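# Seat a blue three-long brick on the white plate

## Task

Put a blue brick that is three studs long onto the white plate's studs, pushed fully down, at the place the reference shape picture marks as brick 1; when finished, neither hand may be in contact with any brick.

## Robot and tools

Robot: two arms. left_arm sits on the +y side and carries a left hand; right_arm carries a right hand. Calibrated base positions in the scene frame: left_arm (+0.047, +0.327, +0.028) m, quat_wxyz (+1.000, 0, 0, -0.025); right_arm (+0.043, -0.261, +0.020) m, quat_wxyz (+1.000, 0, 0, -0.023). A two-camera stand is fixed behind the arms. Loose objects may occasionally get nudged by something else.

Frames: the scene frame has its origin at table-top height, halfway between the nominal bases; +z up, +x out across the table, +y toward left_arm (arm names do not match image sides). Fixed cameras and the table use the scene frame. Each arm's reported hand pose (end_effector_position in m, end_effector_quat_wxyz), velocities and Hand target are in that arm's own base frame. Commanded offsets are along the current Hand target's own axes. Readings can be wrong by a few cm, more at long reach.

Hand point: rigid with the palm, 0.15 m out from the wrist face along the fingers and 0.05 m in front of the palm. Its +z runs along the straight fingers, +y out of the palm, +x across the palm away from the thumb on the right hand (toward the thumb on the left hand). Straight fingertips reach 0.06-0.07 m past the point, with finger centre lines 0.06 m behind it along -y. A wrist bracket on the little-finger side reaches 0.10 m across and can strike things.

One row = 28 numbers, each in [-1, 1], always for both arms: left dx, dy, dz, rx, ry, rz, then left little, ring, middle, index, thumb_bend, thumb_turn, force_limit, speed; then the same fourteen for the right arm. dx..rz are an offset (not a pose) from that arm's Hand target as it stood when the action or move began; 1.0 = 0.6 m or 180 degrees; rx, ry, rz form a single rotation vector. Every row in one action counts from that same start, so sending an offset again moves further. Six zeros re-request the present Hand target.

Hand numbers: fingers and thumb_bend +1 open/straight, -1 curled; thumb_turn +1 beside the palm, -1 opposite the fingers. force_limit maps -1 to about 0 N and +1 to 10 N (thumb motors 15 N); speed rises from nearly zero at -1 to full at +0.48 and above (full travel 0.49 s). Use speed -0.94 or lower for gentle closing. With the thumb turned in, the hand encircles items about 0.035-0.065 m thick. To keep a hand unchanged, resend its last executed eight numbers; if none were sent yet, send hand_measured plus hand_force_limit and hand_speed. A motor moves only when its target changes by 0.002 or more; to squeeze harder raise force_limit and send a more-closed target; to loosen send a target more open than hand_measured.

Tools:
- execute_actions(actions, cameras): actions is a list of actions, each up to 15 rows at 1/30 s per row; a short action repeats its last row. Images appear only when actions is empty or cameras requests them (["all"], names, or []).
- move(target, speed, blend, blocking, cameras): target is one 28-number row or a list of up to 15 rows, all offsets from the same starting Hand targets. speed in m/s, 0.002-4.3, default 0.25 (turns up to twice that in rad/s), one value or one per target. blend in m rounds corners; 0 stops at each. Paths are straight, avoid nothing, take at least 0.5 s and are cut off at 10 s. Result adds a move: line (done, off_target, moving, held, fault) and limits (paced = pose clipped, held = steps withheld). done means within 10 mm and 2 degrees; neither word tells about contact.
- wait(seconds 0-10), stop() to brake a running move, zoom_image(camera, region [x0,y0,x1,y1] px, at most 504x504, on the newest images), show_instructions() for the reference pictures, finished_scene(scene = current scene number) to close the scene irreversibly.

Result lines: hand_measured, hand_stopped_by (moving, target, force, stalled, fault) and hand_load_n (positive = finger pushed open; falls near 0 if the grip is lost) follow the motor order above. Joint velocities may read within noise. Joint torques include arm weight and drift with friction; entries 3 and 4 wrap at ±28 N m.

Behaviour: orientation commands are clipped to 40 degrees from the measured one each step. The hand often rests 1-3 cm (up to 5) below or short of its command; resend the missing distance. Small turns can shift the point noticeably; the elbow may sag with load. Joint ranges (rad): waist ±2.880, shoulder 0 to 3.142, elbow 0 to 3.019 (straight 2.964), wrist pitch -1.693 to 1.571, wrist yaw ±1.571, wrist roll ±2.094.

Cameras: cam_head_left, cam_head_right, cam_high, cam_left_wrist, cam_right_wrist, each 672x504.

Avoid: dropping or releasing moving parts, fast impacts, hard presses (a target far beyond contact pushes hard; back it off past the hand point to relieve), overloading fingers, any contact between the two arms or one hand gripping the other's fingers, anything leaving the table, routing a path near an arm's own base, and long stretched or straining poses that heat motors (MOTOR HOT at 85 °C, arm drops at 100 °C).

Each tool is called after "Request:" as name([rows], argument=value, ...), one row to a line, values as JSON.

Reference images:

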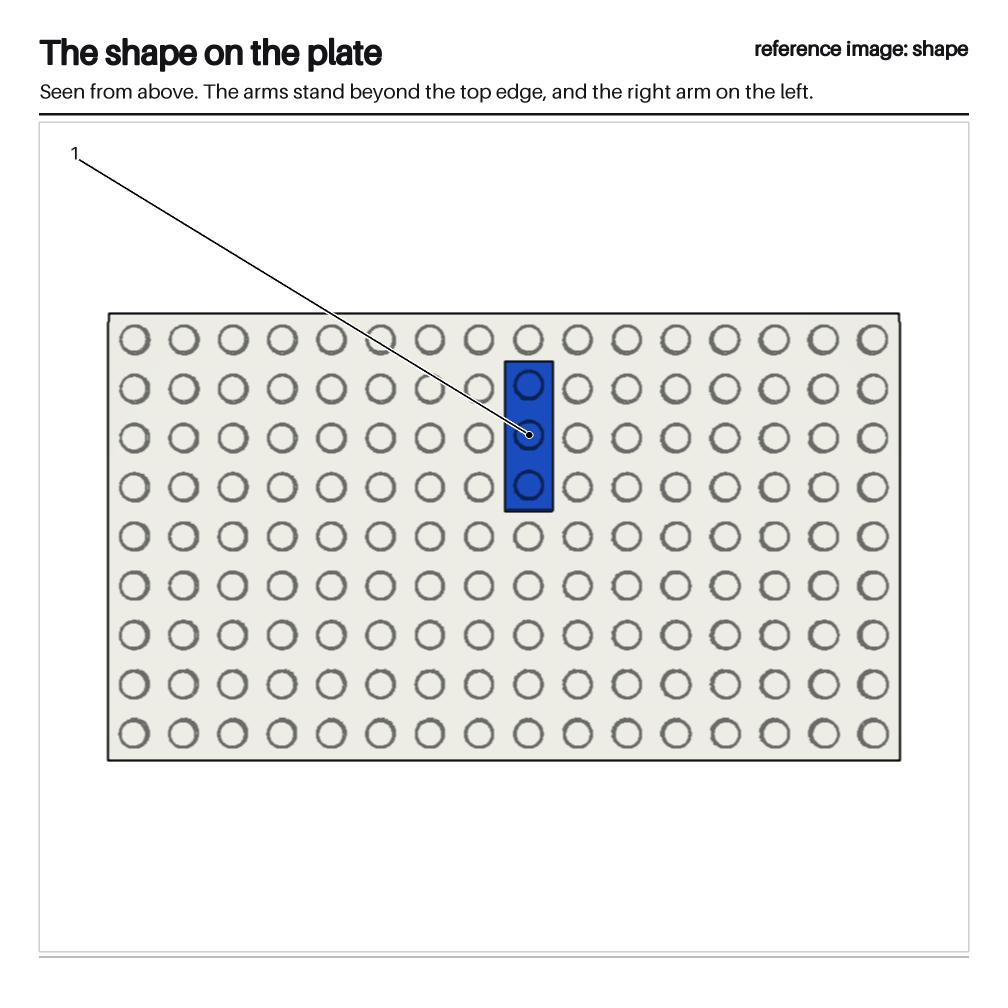

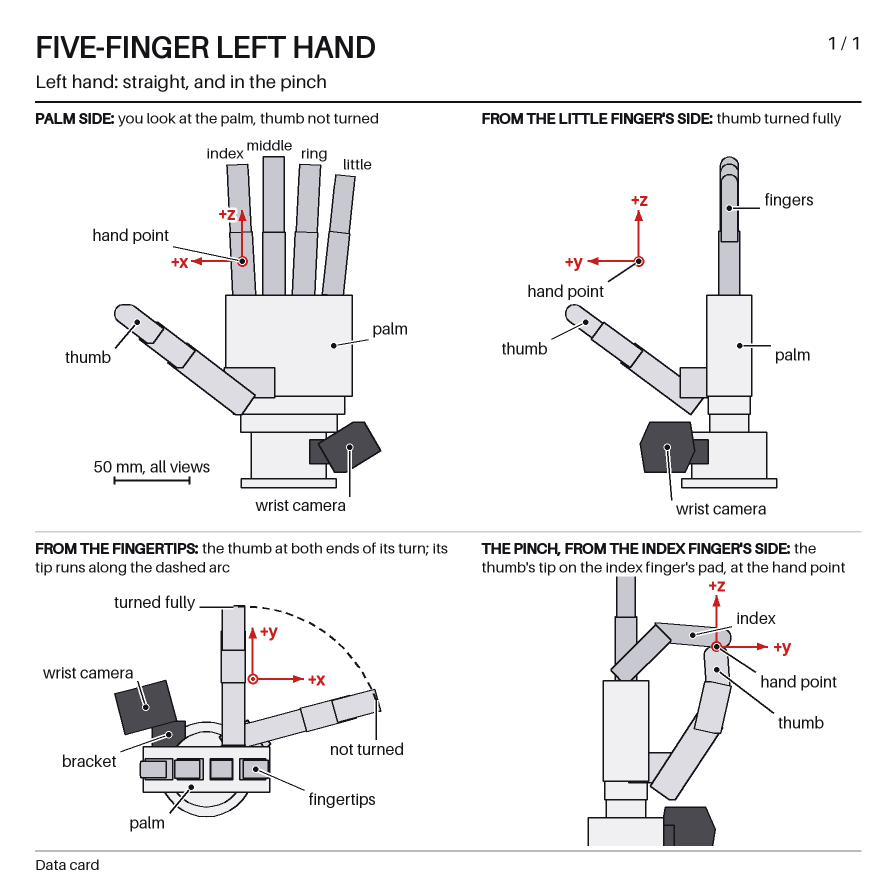

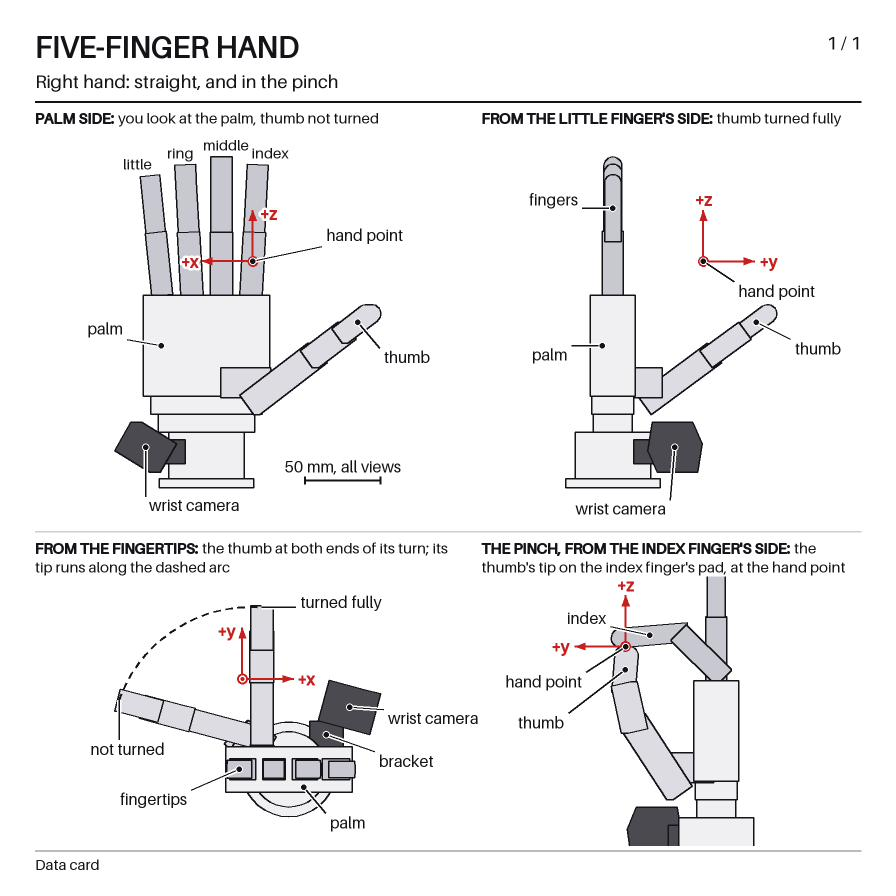

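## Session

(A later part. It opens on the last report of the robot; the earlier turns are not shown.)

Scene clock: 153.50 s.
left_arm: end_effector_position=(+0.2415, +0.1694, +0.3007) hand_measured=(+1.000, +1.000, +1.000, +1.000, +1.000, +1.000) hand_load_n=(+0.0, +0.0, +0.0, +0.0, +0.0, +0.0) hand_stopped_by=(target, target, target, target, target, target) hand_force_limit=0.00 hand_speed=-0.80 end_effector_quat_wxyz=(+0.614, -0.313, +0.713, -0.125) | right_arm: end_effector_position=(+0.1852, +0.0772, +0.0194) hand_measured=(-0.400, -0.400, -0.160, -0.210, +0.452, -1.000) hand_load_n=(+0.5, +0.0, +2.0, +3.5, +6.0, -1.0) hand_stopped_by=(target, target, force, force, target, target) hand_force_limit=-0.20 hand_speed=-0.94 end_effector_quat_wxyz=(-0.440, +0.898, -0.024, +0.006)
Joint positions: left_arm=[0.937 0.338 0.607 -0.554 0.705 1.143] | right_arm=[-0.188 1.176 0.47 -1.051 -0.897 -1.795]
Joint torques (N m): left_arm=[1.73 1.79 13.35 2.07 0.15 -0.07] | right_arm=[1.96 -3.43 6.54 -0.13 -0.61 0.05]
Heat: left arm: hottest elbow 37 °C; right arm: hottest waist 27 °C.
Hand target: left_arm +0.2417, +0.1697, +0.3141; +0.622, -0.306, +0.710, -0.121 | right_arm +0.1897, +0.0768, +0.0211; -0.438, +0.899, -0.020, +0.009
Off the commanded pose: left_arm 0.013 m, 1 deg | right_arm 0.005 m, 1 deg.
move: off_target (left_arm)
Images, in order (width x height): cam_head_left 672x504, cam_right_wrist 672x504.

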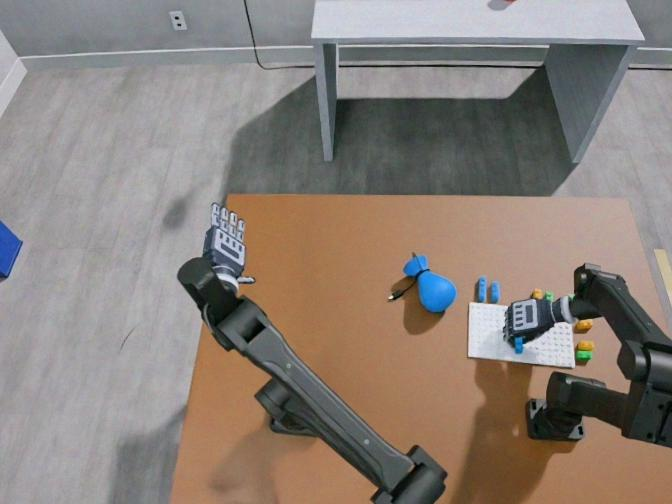

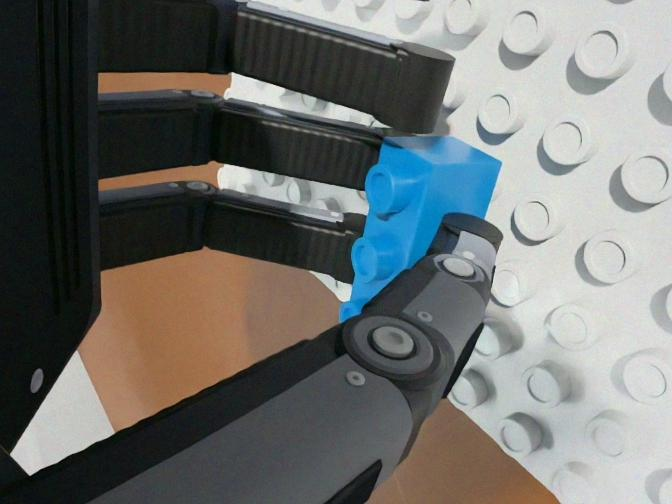

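Request:
zoom_image(camera="cam_right_wrist", region=[330, 110, 530, 310])

Request:
zoom_image(camera="cam_high", region=[100, 150, 300, 300])

Scaled by 2.520 from the camera's 672x504 image, which has a finer 960x720 frame.

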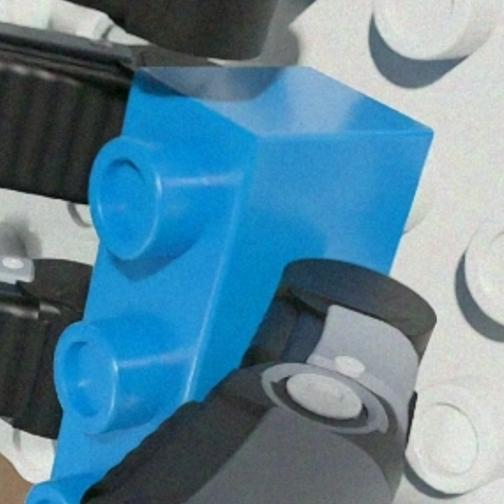

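This scene's latest camera images include none from cam_high. They are from: cam_head_left, cam_right_wrist. cam_high's image comes with the result of a call that names it in "cameras".

Request:
move([
  [0,0,0,0,0,0,1,1,1,1,1,1,0,-0.8,0,-0.0079,-0.0062,0,0,0,-0.4,-0.4,-0.5,-0.5,0.45,-1,-0.2,-0.94],
  [0,0,0,0,0,0,1,1,1,1,1,1,0,-0.8,0.0162,-0.0026,-0.0130,0,0,0,-0.4,-0.4,-0.5,-0.5,0.45,-1,-0.2,-0.94],
  [0,0,0,0,0,0,1,1,1,1,1,1,0,-0.8,-0.0143,-0.0089,-0.0049,0,0,0,-0.4,-0.4,-0.5,-0.5,0.45,-1,-0.2,-0.94],
  [0,0,0,0,0,0,1,1,1,1,1,1,0,-0.8,0.0095,-0.0044,-0.0106,0,0,0,-0.4,-0.4,-0.5,-0.5,0.45,-1,-0.2,-0.94],
  [0,0,0,0,0,0,1,1,1,1,1,1,0,-0.8,-0.0075,-0.0076,-0.0065,0,0,0,-0.4,-0.4,-0.5,-0.5,0.45,-1,-0.2,-0.94],
  [0,0,0,0,0,0,1,1,1,1,1,1,0,-0.8,0.0026,-0.0058,-0.0089,0,0,0,-0.4,-0.4,-0.5,-0.5,0.45,-1,-0.2,-0.94],
  [0,0,0,0,0,0,1,1,1,1,1,1,0,-0.8,-0.0007,-0.0063,-0.0083,0,0,0,-0.4,-0.4,-0.5,-0.5,0.45,-1,-0.2,-0.94],
], speed=0.06, cameras=["cam_head_left","cam_right_wrist"])

Request:
zoom_image(camera="cam_right_wrist", region=[340, 80, 592, 332])

Request:
zoom_image(camera="cam_head_left", region=[496, 322, 546, 372])

Scene clock: 161.17 s.
left_arm: end_effector_position=(+0.2415, +0.1694, +0.3007) hand_measured=(+1.000, +1.000, +1.000, +1.000, +1.000, +1.000) hand_load_n=(+0.0, +0.0, +0.0, +0.0, +0.0, +0.0) hand_stopped_by=(target, target, target, target, target, target) hand_force_limit=0.00 hand_speed=-0.80 end_effector_quat_wxyz=(+0.614, -0.313, +0.713, -0.125) | right_arm: end_effector_position=(+0.1822, +0.0767, +0.0226) hand_measured=(-0.400, -0.400, -0.160, -0.210, +0.452, -1.000) hand_load_n=(+0.0, +0.5, +2.0, +3.0, +6.0, -1.0) hand_stopped_by=(target, target, force, force, target, target) hand_force_limit=-0.20 hand_speed=-0.94 end_effector_quat_wxyz=(-0.439, +0.898, -0.022, +0.005)
Joint positions: left_arm=[0.937 0.338 0.607 -0.554 0.705 1.143] | right_arm=[-0.191 1.162 0.471 -1.076 -0.895 -1.807]
Joint torques (N m): left_arm=[1.79 2.32 13.31 1.88 0.2 0.04] | right_arm=[1.38 -3.49 7.31 -0.42 -0.64 0.04]
Heat: left arm: hottest elbow 37 °C; right arm: hottest waist 27 °C.
Hand target: left_arm +0.2417, +0.1697, +0.3141; +0.622, -0.306, +0.710, -0.121 | right_arm +0.1892, +0.0752, +0.0271; -0.438, +0.899, -0.019, +0.009
Off the commanded pose: left_arm 0.013 m, 1 deg | right_arm 0.008 m, 1 deg.
move: off_target (left_arm)
Images, in order (width x height): cam_head_left 672x504, cam_right_wrist 672x504.

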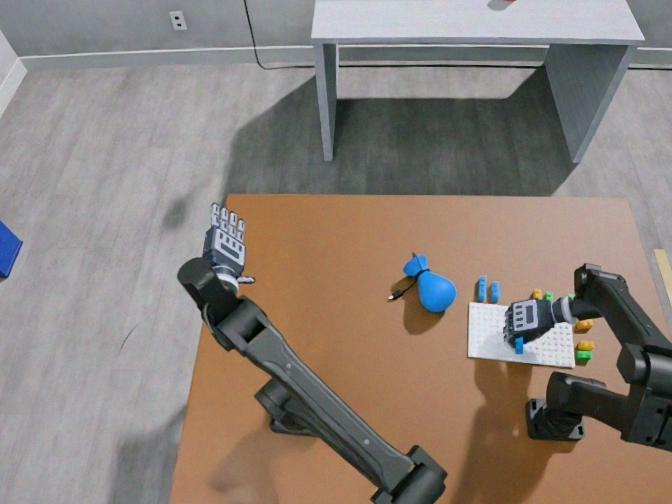

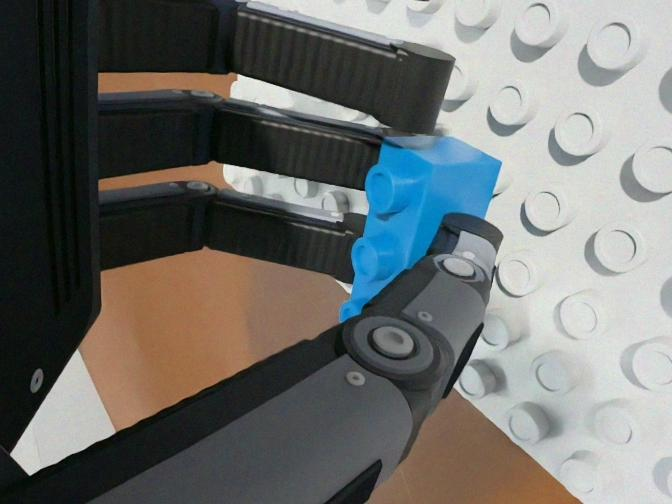

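Scaled by 2.000 from the camera's 672x504 image, which has a finer 960x720 frame.

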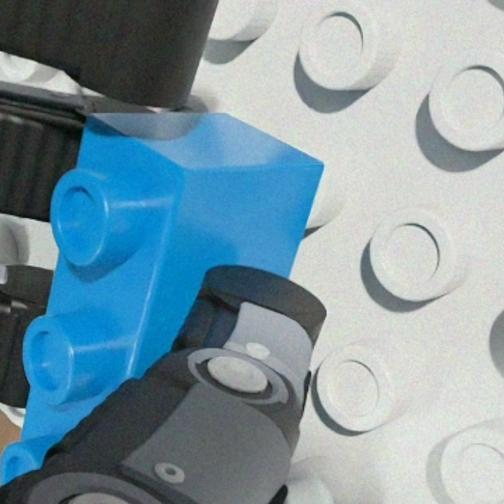

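Scaled by 10.080 from the camera's 672x504 image, which has a finer 960x720 frame.

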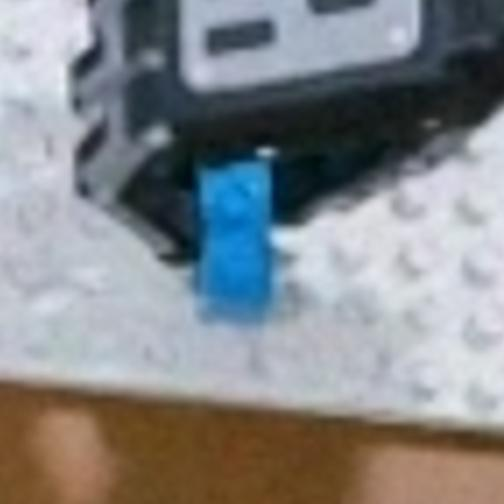

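Request:
move(target=[0,0,0,0,0,0,1,1,1,1,1,1,0,-0.8,-0.0032,0.0100,0.0034,0,0,0,-0.4,-0.4,-0.5,-0.5,0.45,-1,-0.2,-0.94], speed=0.04, cameras=["cam_head_left","cam_right_wrist"])

Request:
zoom_image(camera="cam_right_wrist", region=[340, 80, 592, 332])

Request:
zoom_image(camera="cam_head_left", region=[496, 322, 546, 372])

Scene clock: 162.93 s.
left_arm: end_effector_position=(+0.2415, +0.1694, +0.3007) hand_measured=(+1.000, +1.000, +1.000, +1.000, +1.000, +1.000) hand_load_n=(+0.0, +0.0, +0.0, +0.0, +0.5, +0.0) hand_stopped_by=(target, target, target, target, target, target) hand_force_limit=0.00 hand_speed=-0.80 end_effector_quat_wxyz=(+0.614, -0.313, +0.713, -0.125) | right_arm: end_effector_position=(+0.1818, +0.0762, +0.0210) hand_measured=(-0.400, -0.400, -0.160, -0.210, +0.452, -1.000) hand_load_n=(+0.0, +0.0, +2.0, +3.0, +6.0, -1.0) hand_stopped_by=(target, target, force, force, target, target) hand_force_limit=-0.20 hand_speed=-0.94 end_effector_quat_wxyz=(-0.440, +0.898, -0.021, +0.003)
Joint positions: left_arm=[0.937 0.338 0.607 -0.554 0.705 1.143] | right_arm=[-0.193 1.171 0.471 -1.076 -0.893 -1.816]
Joint torques (N m): left_arm=[2.08 1.67 13.5 1.74 0.14 -0.04] | right_arm=[0.62 -3.19 6.46 0.02 -0.6 0]
Heat: left arm: hottest elbow 37 °C; right arm: hottest waist 27 °C.
Hand target: left_arm +0.2417, +0.1697, +0.3141; +0.622, -0.306, +0.710, -0.121 | right_arm +0.1872, +0.0732, +0.0211; -0.438, +0.899, -0.019, +0.009
Off the commanded pose: left_arm 0.013 m, 1 deg | right_arm 0.006 m, 1 deg.
move: off_target (left_arm)
Images, in order (width x height): cam_head_left 672x504, cam_right_wrist 672x504.

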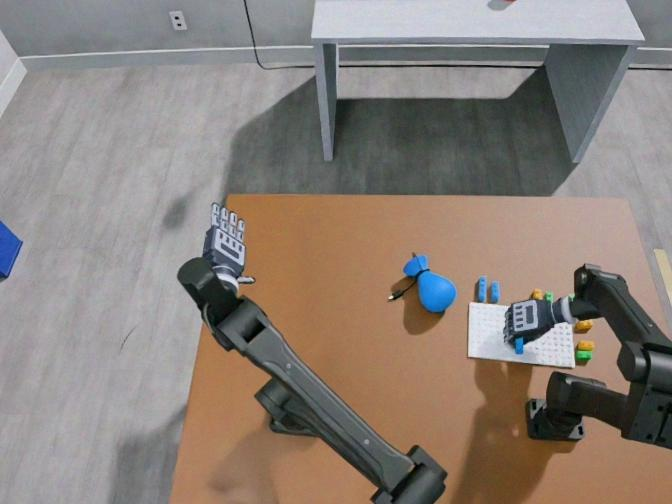

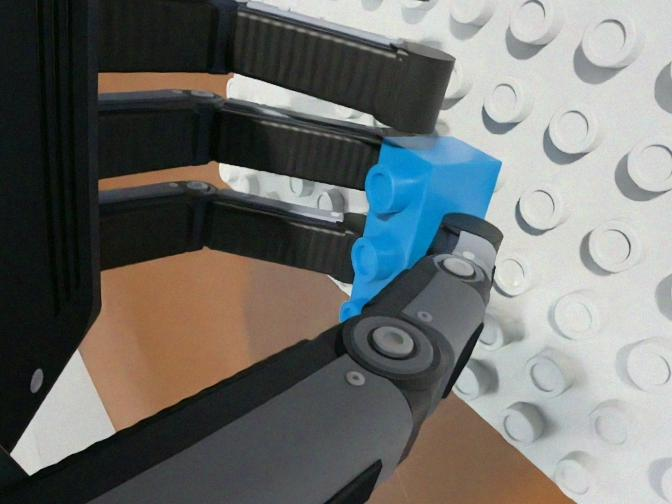

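Scaled by 2.000 from the camera's 672x504 image, which has a finer 960x720 frame.

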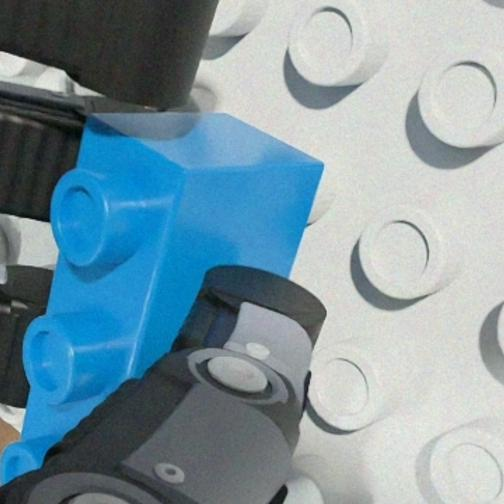

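Scaled by 10.080 from the camera's 672x504 image, which has a finer 960x720 frame.

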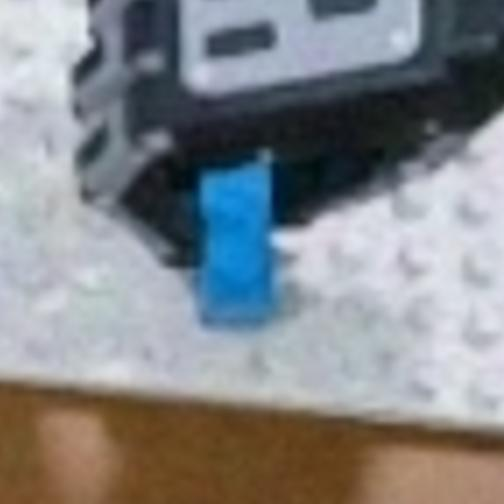

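Request:
zoom_image(camera="cam_right_wrist", region=[370, 90, 550, 225])

Request:
zoom_image(camera="cam_head_left", region=[508, 332, 532, 356])

Scaled by 2.800 from the camera's 672x504 image, which has a finer 960x720 frame.

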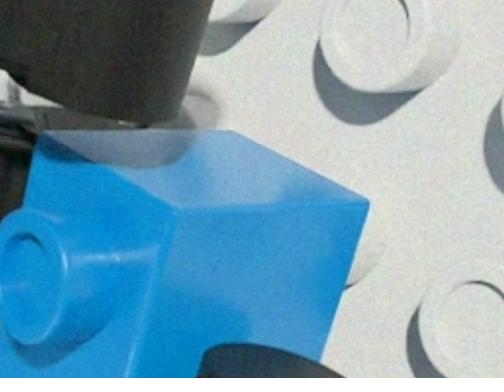

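Scaled by 21.000 from the camera's 672x504 image, which has a finer 960x720 frame.

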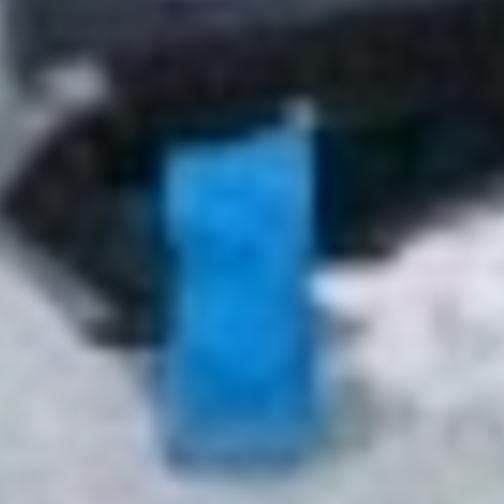

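Request:
move([
  [0,0,0,0,0,0,1,1,1,1,1,1,0,-0.8,0.0160,-0.0022,-0.0081,0,0,0,-0.4,-0.4,-0.5,-0.5,0.45,-1,-0.2,-0.94],
  [0,0,0,0,0,0,1,1,1,1,1,1,0,-0.8,-0.0086,-0.0088,0.0003,0,0,0,-0.4,-0.4,-0.5,-0.5,0.45,-1,-0.2,-0.94],
  [0,0,0,0,0,0,1,1,1,1,1,1,0,-0.8,0.0093,-0.0027,-0.0046,0,0,0,-0.4,-0.4,-0.5,-0.5,0.45,-1,-0.2,-0.94],
  [0,0,0,0,0,0,1,1,1,1,1,1,0,-0.8,-0.0018,-0.0055,-0.0011,0,0,0,-0.4,-0.4,-0.5,-0.5,0.45,-1,-0.2,-0.94],
  [0,0,0,0,0,0,1,1,1,1,1,1,0,-0.8,0.0025,-0.0033,-0.0012,0,0,0,-0.4,-0.4,-0.5,-0.5,0.45,-1,-0.2,-0.94],
], speed=0.06, cameras=["cam_head_left","cam_right_wrist"])

Request:
zoom_image(camera="cam_right_wrist", region=[340, 80, 592, 332])

Request:
zoom_image(camera="cam_head_left", region=[496, 322, 546, 372])

Scene clock: 168.90 s.
left_arm: end_effector_position=(+0.2415, +0.1694, +0.3007) hand_measured=(+1.000, +1.000, +1.000, +1.000, +1.000, +1.000) hand_load_n=(+0.0, +0.0, +0.0, +0.0, +0.0, +0.0) hand_stopped_by=(target, target, target, target, target, target) hand_force_limit=0.00 hand_speed=-0.80 end_effector_quat_wxyz=(+0.614, -0.313, +0.713, -0.125) | right_arm: end_effector_position=(+0.1815, +0.0757, +0.0210) hand_measured=(-0.400, -0.400, -0.160, -0.210, +0.452, -1.000) hand_load_n=(+0.0, +0.0, +1.5, +3.0, +6.0, -1.0) hand_stopped_by=(target, target, force, force, target, target) hand_force_limit=-0.20 hand_speed=-0.94 end_effector_quat_wxyz=(-0.440, +0.897, -0.024, +0.002)
Joint positions: left_arm=[0.937 0.338 0.607 -0.554 0.705 1.143] | right_arm=[-0.197 1.174 0.471 -1.078 -0.895 -1.816]
Joint torques (N m): left_arm=[3.02 2.61 13.35 2.02 0.18 -0.01] | right_arm=[1.38 -3.55 6.8 -0.05 -0.58 0.04]
Heat: left arm: hottest elbow 37 °C; right arm: hottest waist 27 °C.
Hand target: left_arm +0.2417, +0.1697, +0.3141; +0.622, -0.306, +0.710, -0.121 | right_arm +0.1886, +0.0739, +0.0231; -0.439, +0.898, -0.020, +0.009
Off the commanded pose: left_arm 0.013 m, 1 deg | right_arm 0.008 m, 1 deg.
move: off_target (left_arm)
Images, in order (width x height): cam_head_left 672x504, cam_right_wrist 672x504.

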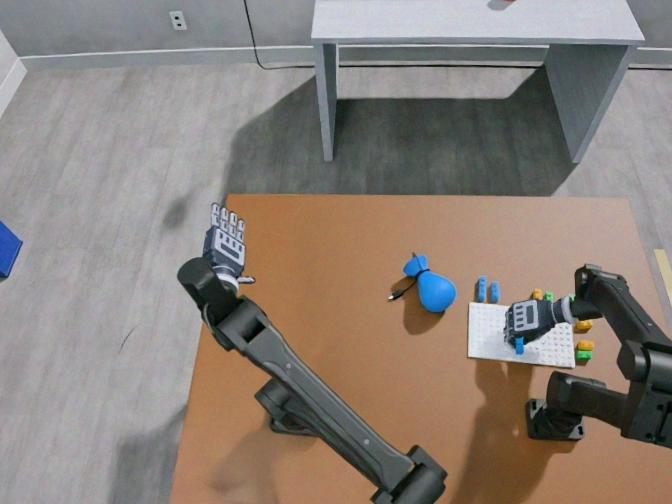

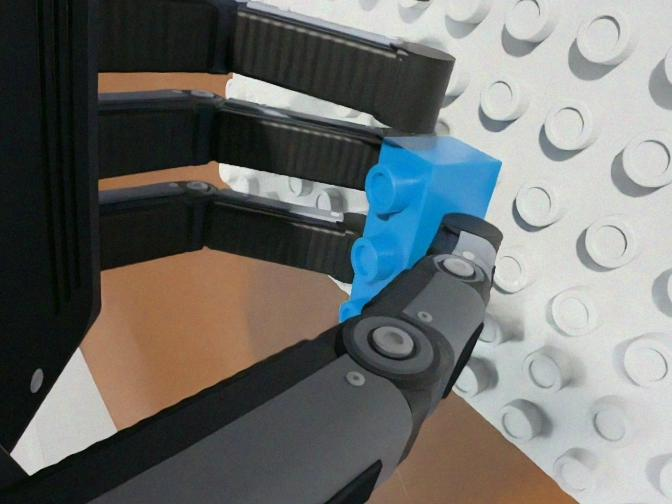

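Scaled by 2.000 from the camera's 672x504 image, which has a finer 960x720 frame.

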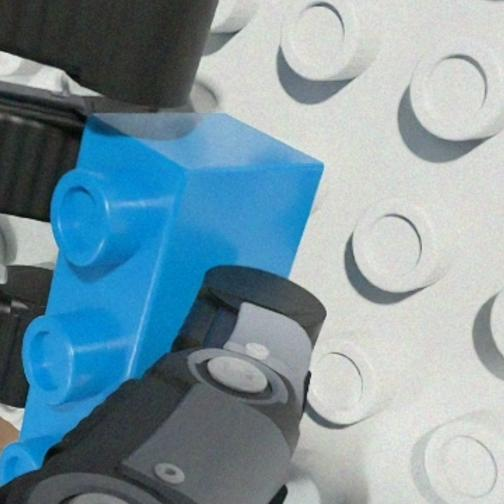

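Scaled by 10.080 from the camera's 672x504 image, which has a finer 960x720 frame.

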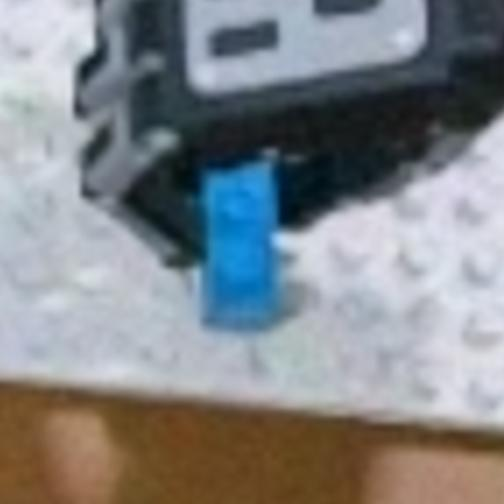

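Request:
move(target=[0,0,0,0,0,0,1,1,1,1,1,1,0,-0.8,0,0.0053,0.0041,0,0,0,-0.4,-0.4,-0.5,-0.5,0.45,-1,-0.2,-0.94], speed=0.04, cameras=["cam_head_left","cam_right_wrist"])

Request:
zoom_image(camera="cam_right_wrist", region=[340, 80, 592, 332])

Request:
zoom_image(camera="cam_head_left", region=[496, 322, 546, 372])

Scene clock: 170.03 s.
left_arm: end_effector_position=(+0.2415, +0.1694, +0.3007) hand_measured=(+1.000, +1.000, +1.000, +1.000, +1.000, +1.000) hand_load_n=(+0.0, +0.0, +0.0, +0.0, +0.0, +0.0) hand_stopped_by=(target, target, target, target, target, target) hand_force_limit=0.00 hand_speed=-0.80 end_effector_quat_wxyz=(+0.614, -0.313, +0.713, -0.125) | right_arm: end_effector_position=(+0.1838, +0.0752, +0.0198) hand_measured=(-0.400, -0.400, -0.160, -0.210, +0.452, -1.000) hand_load_n=(+0.0, +0.0, +2.5, +2.5, +6.0, -1.0) hand_stopped_by=(target, target, force, force, target, target) hand_force_limit=-0.20 hand_speed=-0.94 end_effector_quat_wxyz=(-0.440, +0.898, -0.022, +0.006)
Joint positions: left_arm=[0.937 0.338 0.607 -0.554 0.705 1.143] | right_arm=[-0.197 1.177 0.471 -1.067 -0.894 -1.816]
Joint torques (N m): left_arm=[1.67 2.73 13.27 2.29 0.2 -0.09] | right_arm=[1.49 -2.78 6.35 0.18 -0.59 0.03]
Heat: left arm: hottest elbow 37 °C; right arm: hottest waist 27 °C.
Hand target: left_arm +0.2417, +0.1697, +0.3141; +0.622, -0.306, +0.710, -0.121 | right_arm +0.1886, +0.0738, +0.0190; -0.438, +0.899, -0.020, +0.009
Off the commanded pose: left_arm 0.013 m, 1 deg | right_arm 0.005 m, 1 deg.
move: off_target (left_arm)
Images, in order (width x height): cam_head_left 672x504, cam_right_wrist 672x504.

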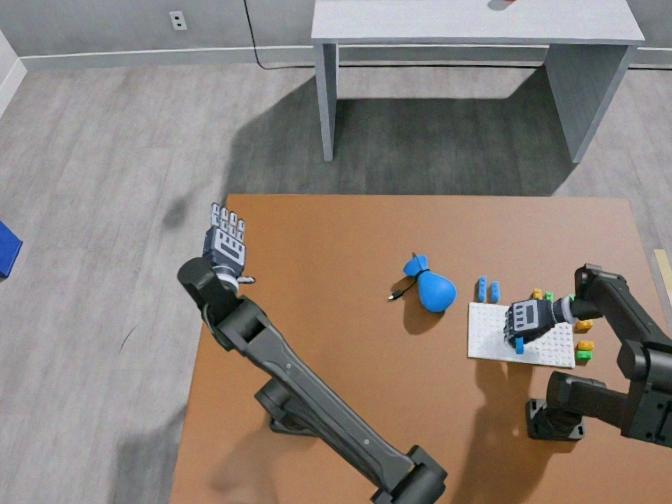

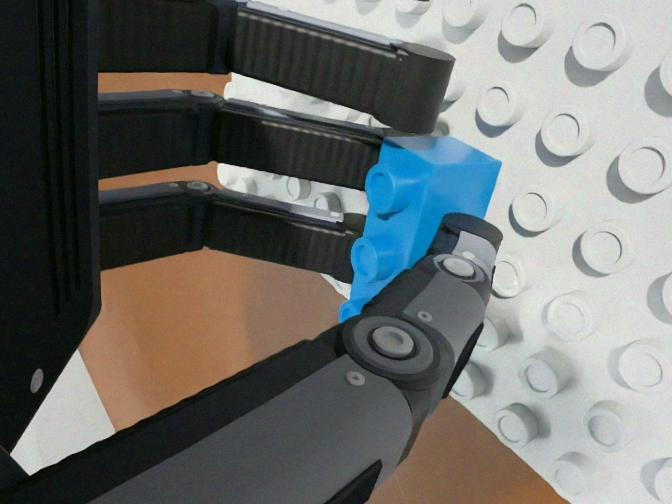

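Scaled by 2.000 from the camera's 672x504 image, which has a finer 960x720 frame.

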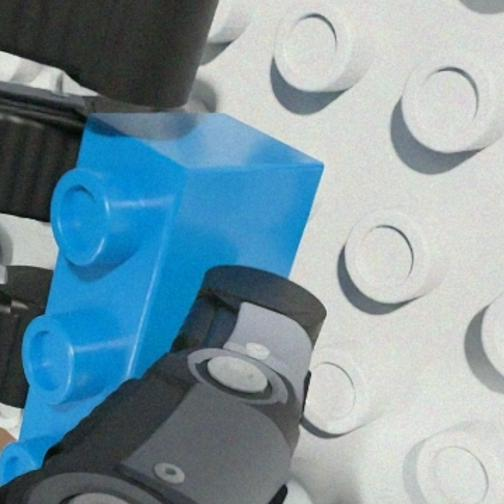

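Scaled by 10.080 from the camera's 672x504 image, which has a finer 960x720 frame.

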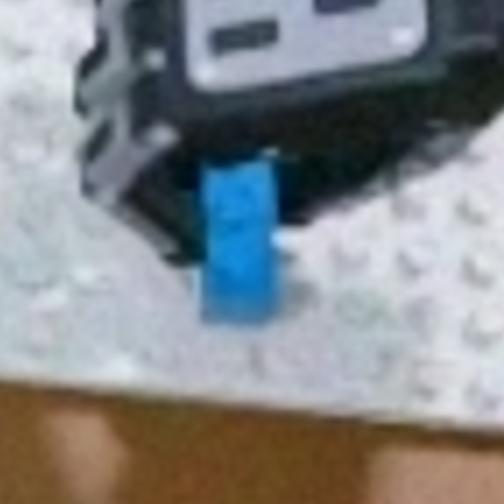

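Request:
move(target=[0,0,0,0,0,0,1,1,1,1,1,1,0,-0.8,-0.0025,0.0045,0.0033,0,0,0,-0.4,-0.4,-0.5,-0.5,0.45,-1,-0.2,-0.94], speed=0.04, cameras=["cam_head_left","cam_right_wrist"])

Request:
zoom_image(camera="cam_right_wrist", region=[340, 80, 592, 332])

Request:
zoom_image(camera="cam_head_left", region=[496, 322, 546, 372])

Scene clock: 171.30 s.
left_arm: end_effector_position=(+0.2415, +0.1694, +0.3007) hand_measured=(+1.000, +1.000, +1.000, +1.000, +1.000, +1.000) hand_load_n=(+0.0, +0.0, +0.0, +0.0, +0.0, +0.0) hand_stopped_by=(target, target, target, target, target, target) hand_force_limit=0.00 hand_speed=-0.80 end_effector_quat_wxyz=(+0.614, -0.313, +0.713, -0.125) | right_arm: end_effector_position=(+0.1857, +0.0750, +0.0181) hand_measured=(-0.400, -0.400, -0.160, -0.210, +0.452, -1.000) hand_load_n=(+0.0, +0.0, +1.0, +3.5, +6.0, +0.0) hand_stopped_by=(target, target, force, force, target, target) hand_force_limit=-0.20 hand_speed=-0.94 end_effector_quat_wxyz=(-0.440, +0.898, -0.021, +0.008)
Joint positions: left_arm=[0.937 0.338 0.607 -0.554 0.705 1.143] | right_arm=[-0.197 1.185 0.471 -1.056 -0.895 -1.816]
Joint torques (N m): left_arm=[1.73 1.9 13.34 2.15 0.27 -0.07] | right_arm=[1.26 -3.19 5.74 0.18 -0.55 0.01]
Heat: left arm: hottest elbow 37 °C; right arm: hottest waist 27 °C.
Hand target: left_arm +0.2417, +0.1697, +0.3141; +0.622, -0.306, +0.710, -0.121 | right_arm +0.1871, +0.0738, +0.0157; -0.438, +0.899, -0.020, +0.009
Off the commanded pose: left_arm 0.013 m, 1 deg | right_arm 0.003 m, 0 deg.
move: off_target (left_arm)
Images, in order (width x height): cam_head_left 672x504, cam_right_wrist 672x504.

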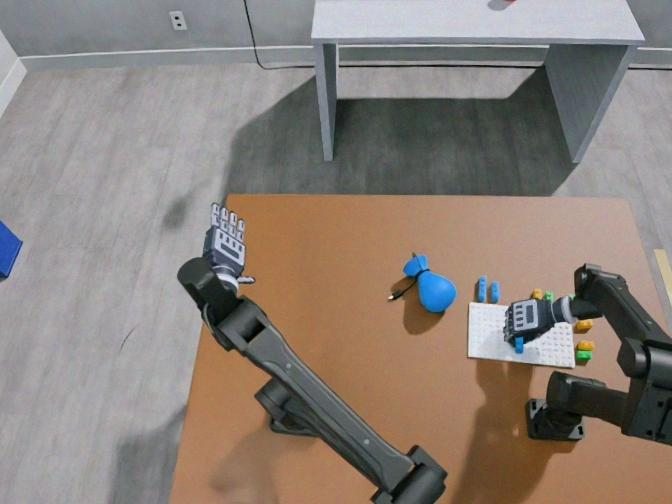

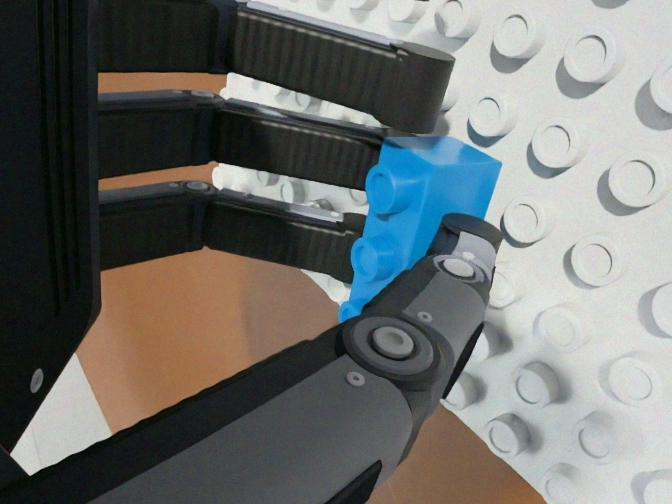

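Scaled by 2.000 from the camera's 672x504 image, which has a finer 960x720 frame.

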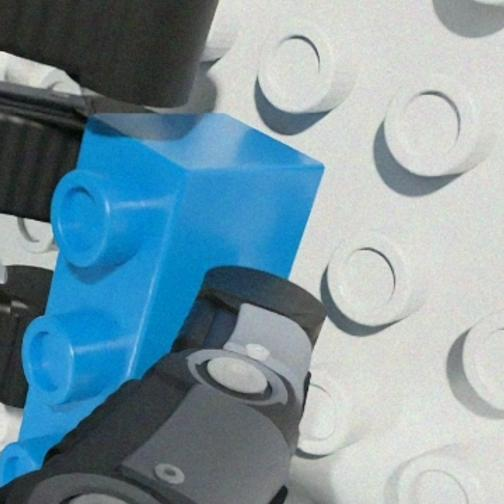

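Scaled by 10.080 from the camera's 672x504 image, which has a finer 960x720 frame.

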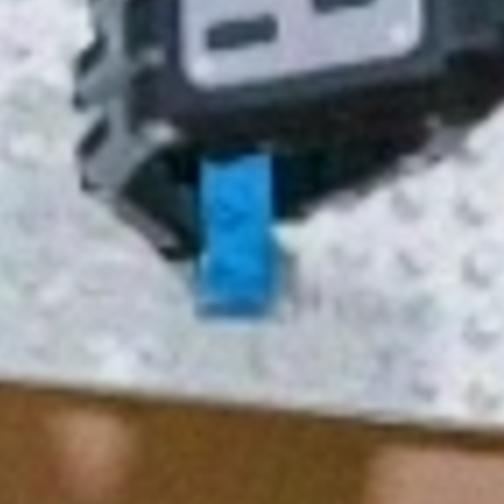

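Request:
move(target=[0,0,0,0,0,0,1,1,1,1,1,1,0,-0.8,-0.0083,0.0046,0.0021,0,0,0,-0.4,-0.4,-0.5,-0.5,0.45,-1,-0.2,-0.94], speed=0.04, cameras=["cam_head_left","cam_right_wrist"])

Request:
zoom_image(camera="cam_right_wrist", region=[340, 80, 592, 332])

Request:
zoom_image(camera="cam_head_left", region=[496, 322, 546, 372])

Scene clock: 172.53 s.
left_arm: end_effector_position=(+0.2415, +0.1694, +0.3007) hand_measured=(+1.000, +1.000, +1.000, +1.000, +1.000, +1.000) hand_load_n=(+0.0, +0.0, +0.0, +0.0, +0.0, +0.0) hand_stopped_by=(target, target, target, target, target, target) hand_force_limit=0.00 hand_speed=-0.80 end_effector_quat_wxyz=(+0.614, -0.313, +0.713, -0.125) | right_arm: end_effector_position=(+0.1841, +0.0755, +0.0174) hand_measured=(-0.400, -0.400, -0.160, -0.210, +0.452, -1.000) hand_load_n=(+0.0, +0.0, +0.0, +3.5, +6.0, +0.5) hand_stopped_by=(target, target, force, force, target, target) hand_force_limit=-0.20 hand_speed=-0.94 end_effector_quat_wxyz=(-0.441, +0.897, -0.022, +0.007)
Joint positions: left_arm=[0.937 0.338 0.607 -0.554 0.705 1.143] | right_arm=[-0.198 1.185 0.468 -1.056 -0.897 -1.818]
Joint torques (N m): left_arm=[1.73 2.55 13.18 1.99 0.18 0.03] | right_arm=[0.62 -3.49 4.96 0.27 -0.43 -0.08]
Heat: left arm: hottest elbow 37 °C; right arm: hottest waist 27 °C.
Hand target: left_arm +0.2417, +0.1697, +0.3141; +0.622, -0.306, +0.710, -0.121 | right_arm +0.1821, +0.0733, +0.0128; -0.438, +0.899, -0.019, +0.009
Off the commanded pose: left_arm 0.013 m, 1 deg | right_arm 0.005 m, 0 deg.
move: off_target (left_arm)
Images, in order (width x height): cam_head_left 672x504, cam_right_wrist 672x504.

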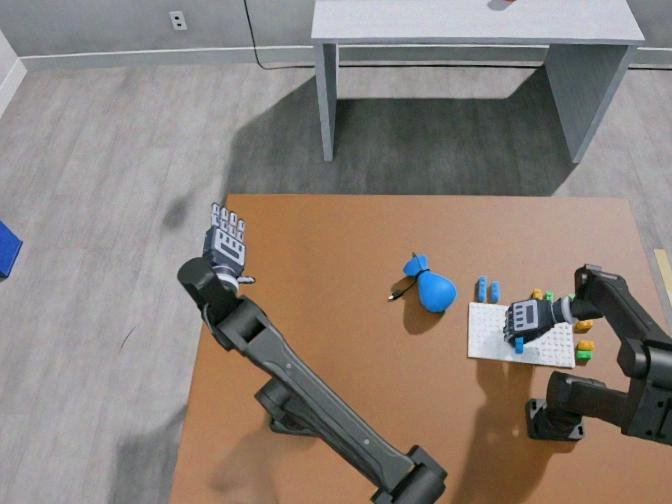

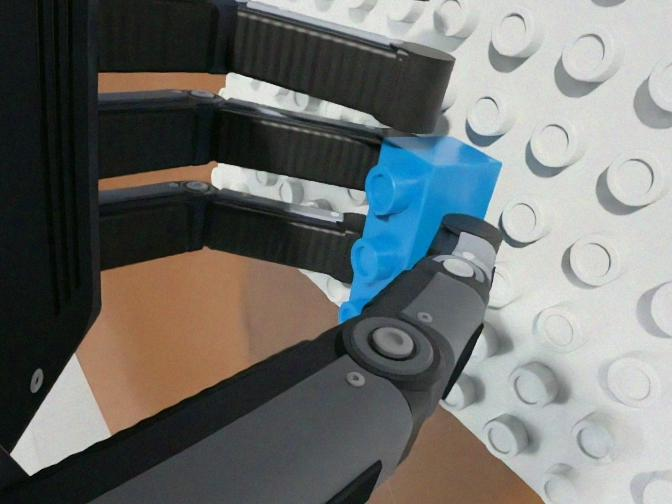

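Scaled by 2.000 from the camera's 672x504 image, which has a finer 960x720 frame.

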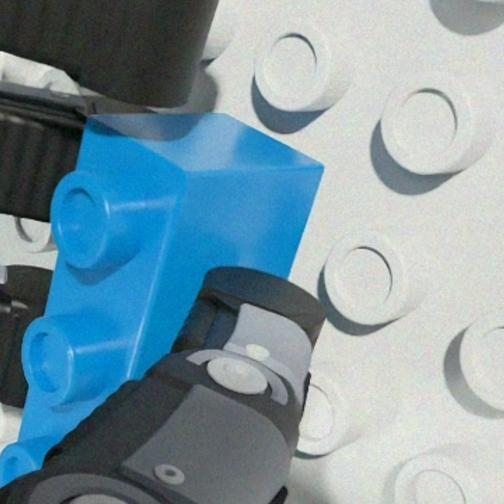

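Scaled by 10.080 from the camera's 672x504 image, which has a finer 960x720 frame.

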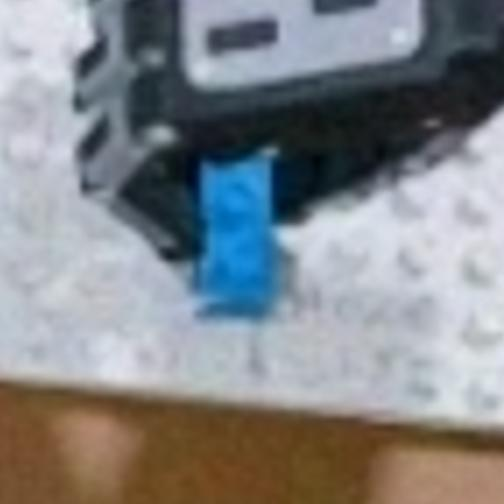

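Request:
move(target=[0,0,0,0,0,0,1,1,1,1,1,1,0,-0.8,-0.0050,0.0080,0.0060,0,0,0,-0.4,-0.4,-0.5,-0.5,0.45,-1,-0.2,-0.94], speed=0.04, cameras=["cam_head_left","cam_right_wrist"])

Request:
zoom_image(camera="cam_right_wrist", region=[340, 80, 592, 332])

Request:
zoom_image(camera="cam_head_left", region=[496, 322, 546, 372])

Scene clock: 174.47 s.
left_arm: end_effector_position=(+0.2415, +0.1694, +0.3007) hand_measured=(+1.000, +1.000, +1.000, +1.000, +1.000, +1.000) hand_load_n=(+0.0, +0.0, +0.0, +0.0, +0.0, +0.0) hand_stopped_by=(target, target, target, target, target, target) hand_force_limit=0.00 hand_speed=-0.80 end_effector_quat_wxyz=(+0.614, -0.313, +0.713, -0.125) | right_arm: end_effector_position=(+0.1846, +0.0752, +0.0160) hand_measured=(-0.400, -0.400, -0.160, -0.210, +0.452, -1.000) hand_load_n=(+0.0, +0.0, -1.5, +3.5, +6.5, +0.5) hand_stopped_by=(target, target, force, force, target, target) hand_force_limit=-0.20 hand_speed=-0.94 end_effector_quat_wxyz=(-0.442, +0.896, -0.023, +0.011)
Joint positions: left_arm=[0.937 0.338 0.607 -0.554 0.705 1.143] | right_arm=[-0.203 1.185 0.462 -1.046 -0.901 -1.82]
Joint torques (N m): left_arm=[1.79 3.19 13.3 2.02 0.25 -0.04] | right_arm=[0.91 -2.9 4.25 0.59 -0.21 -0.11]
Heat: left arm: hottest elbow 37 °C; right arm: hottest waist 27 °C.
Hand target: left_arm +0.2417, +0.1697, +0.3141; +0.622, -0.306, +0.710, -0.121 | right_arm +0.1792, +0.0733, +0.0068; -0.438, +0.899, -0.019, +0.009
Off the commanded pose: left_arm 0.013 m, 1 deg | right_arm 0.011 m, 1 deg.
move: off_target (left_arm, right_arm)
Images, in order (width x height): cam_head_left 672x504, cam_right_wrist 672x504.

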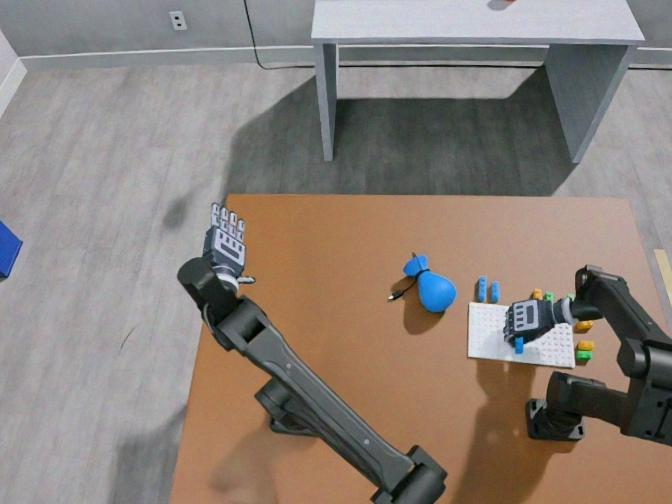

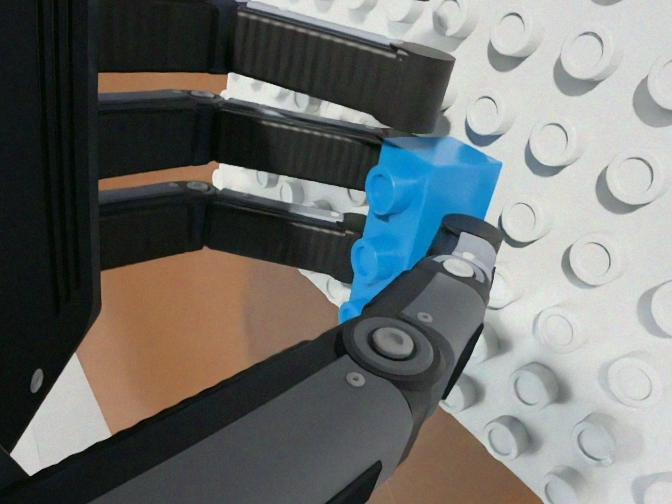

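Scaled by 2.000 from the camera's 672x504 image, which has a finer 960x720 frame.

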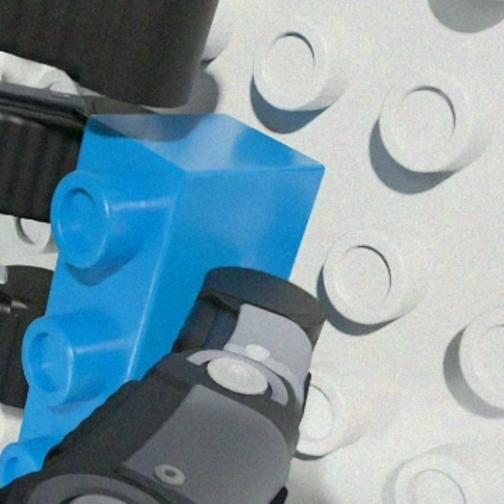

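Scaled by 10.080 from the camera's 672x504 image, which has a finer 960x720 frame.

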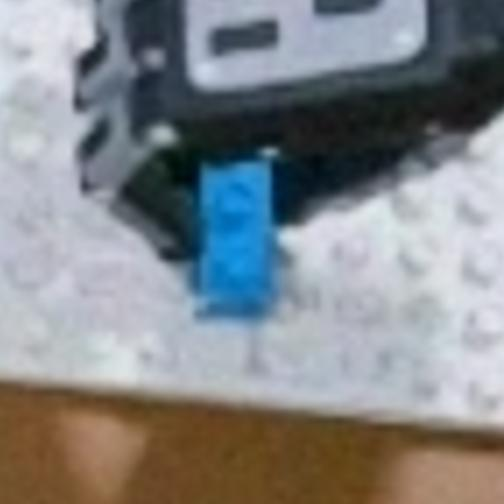

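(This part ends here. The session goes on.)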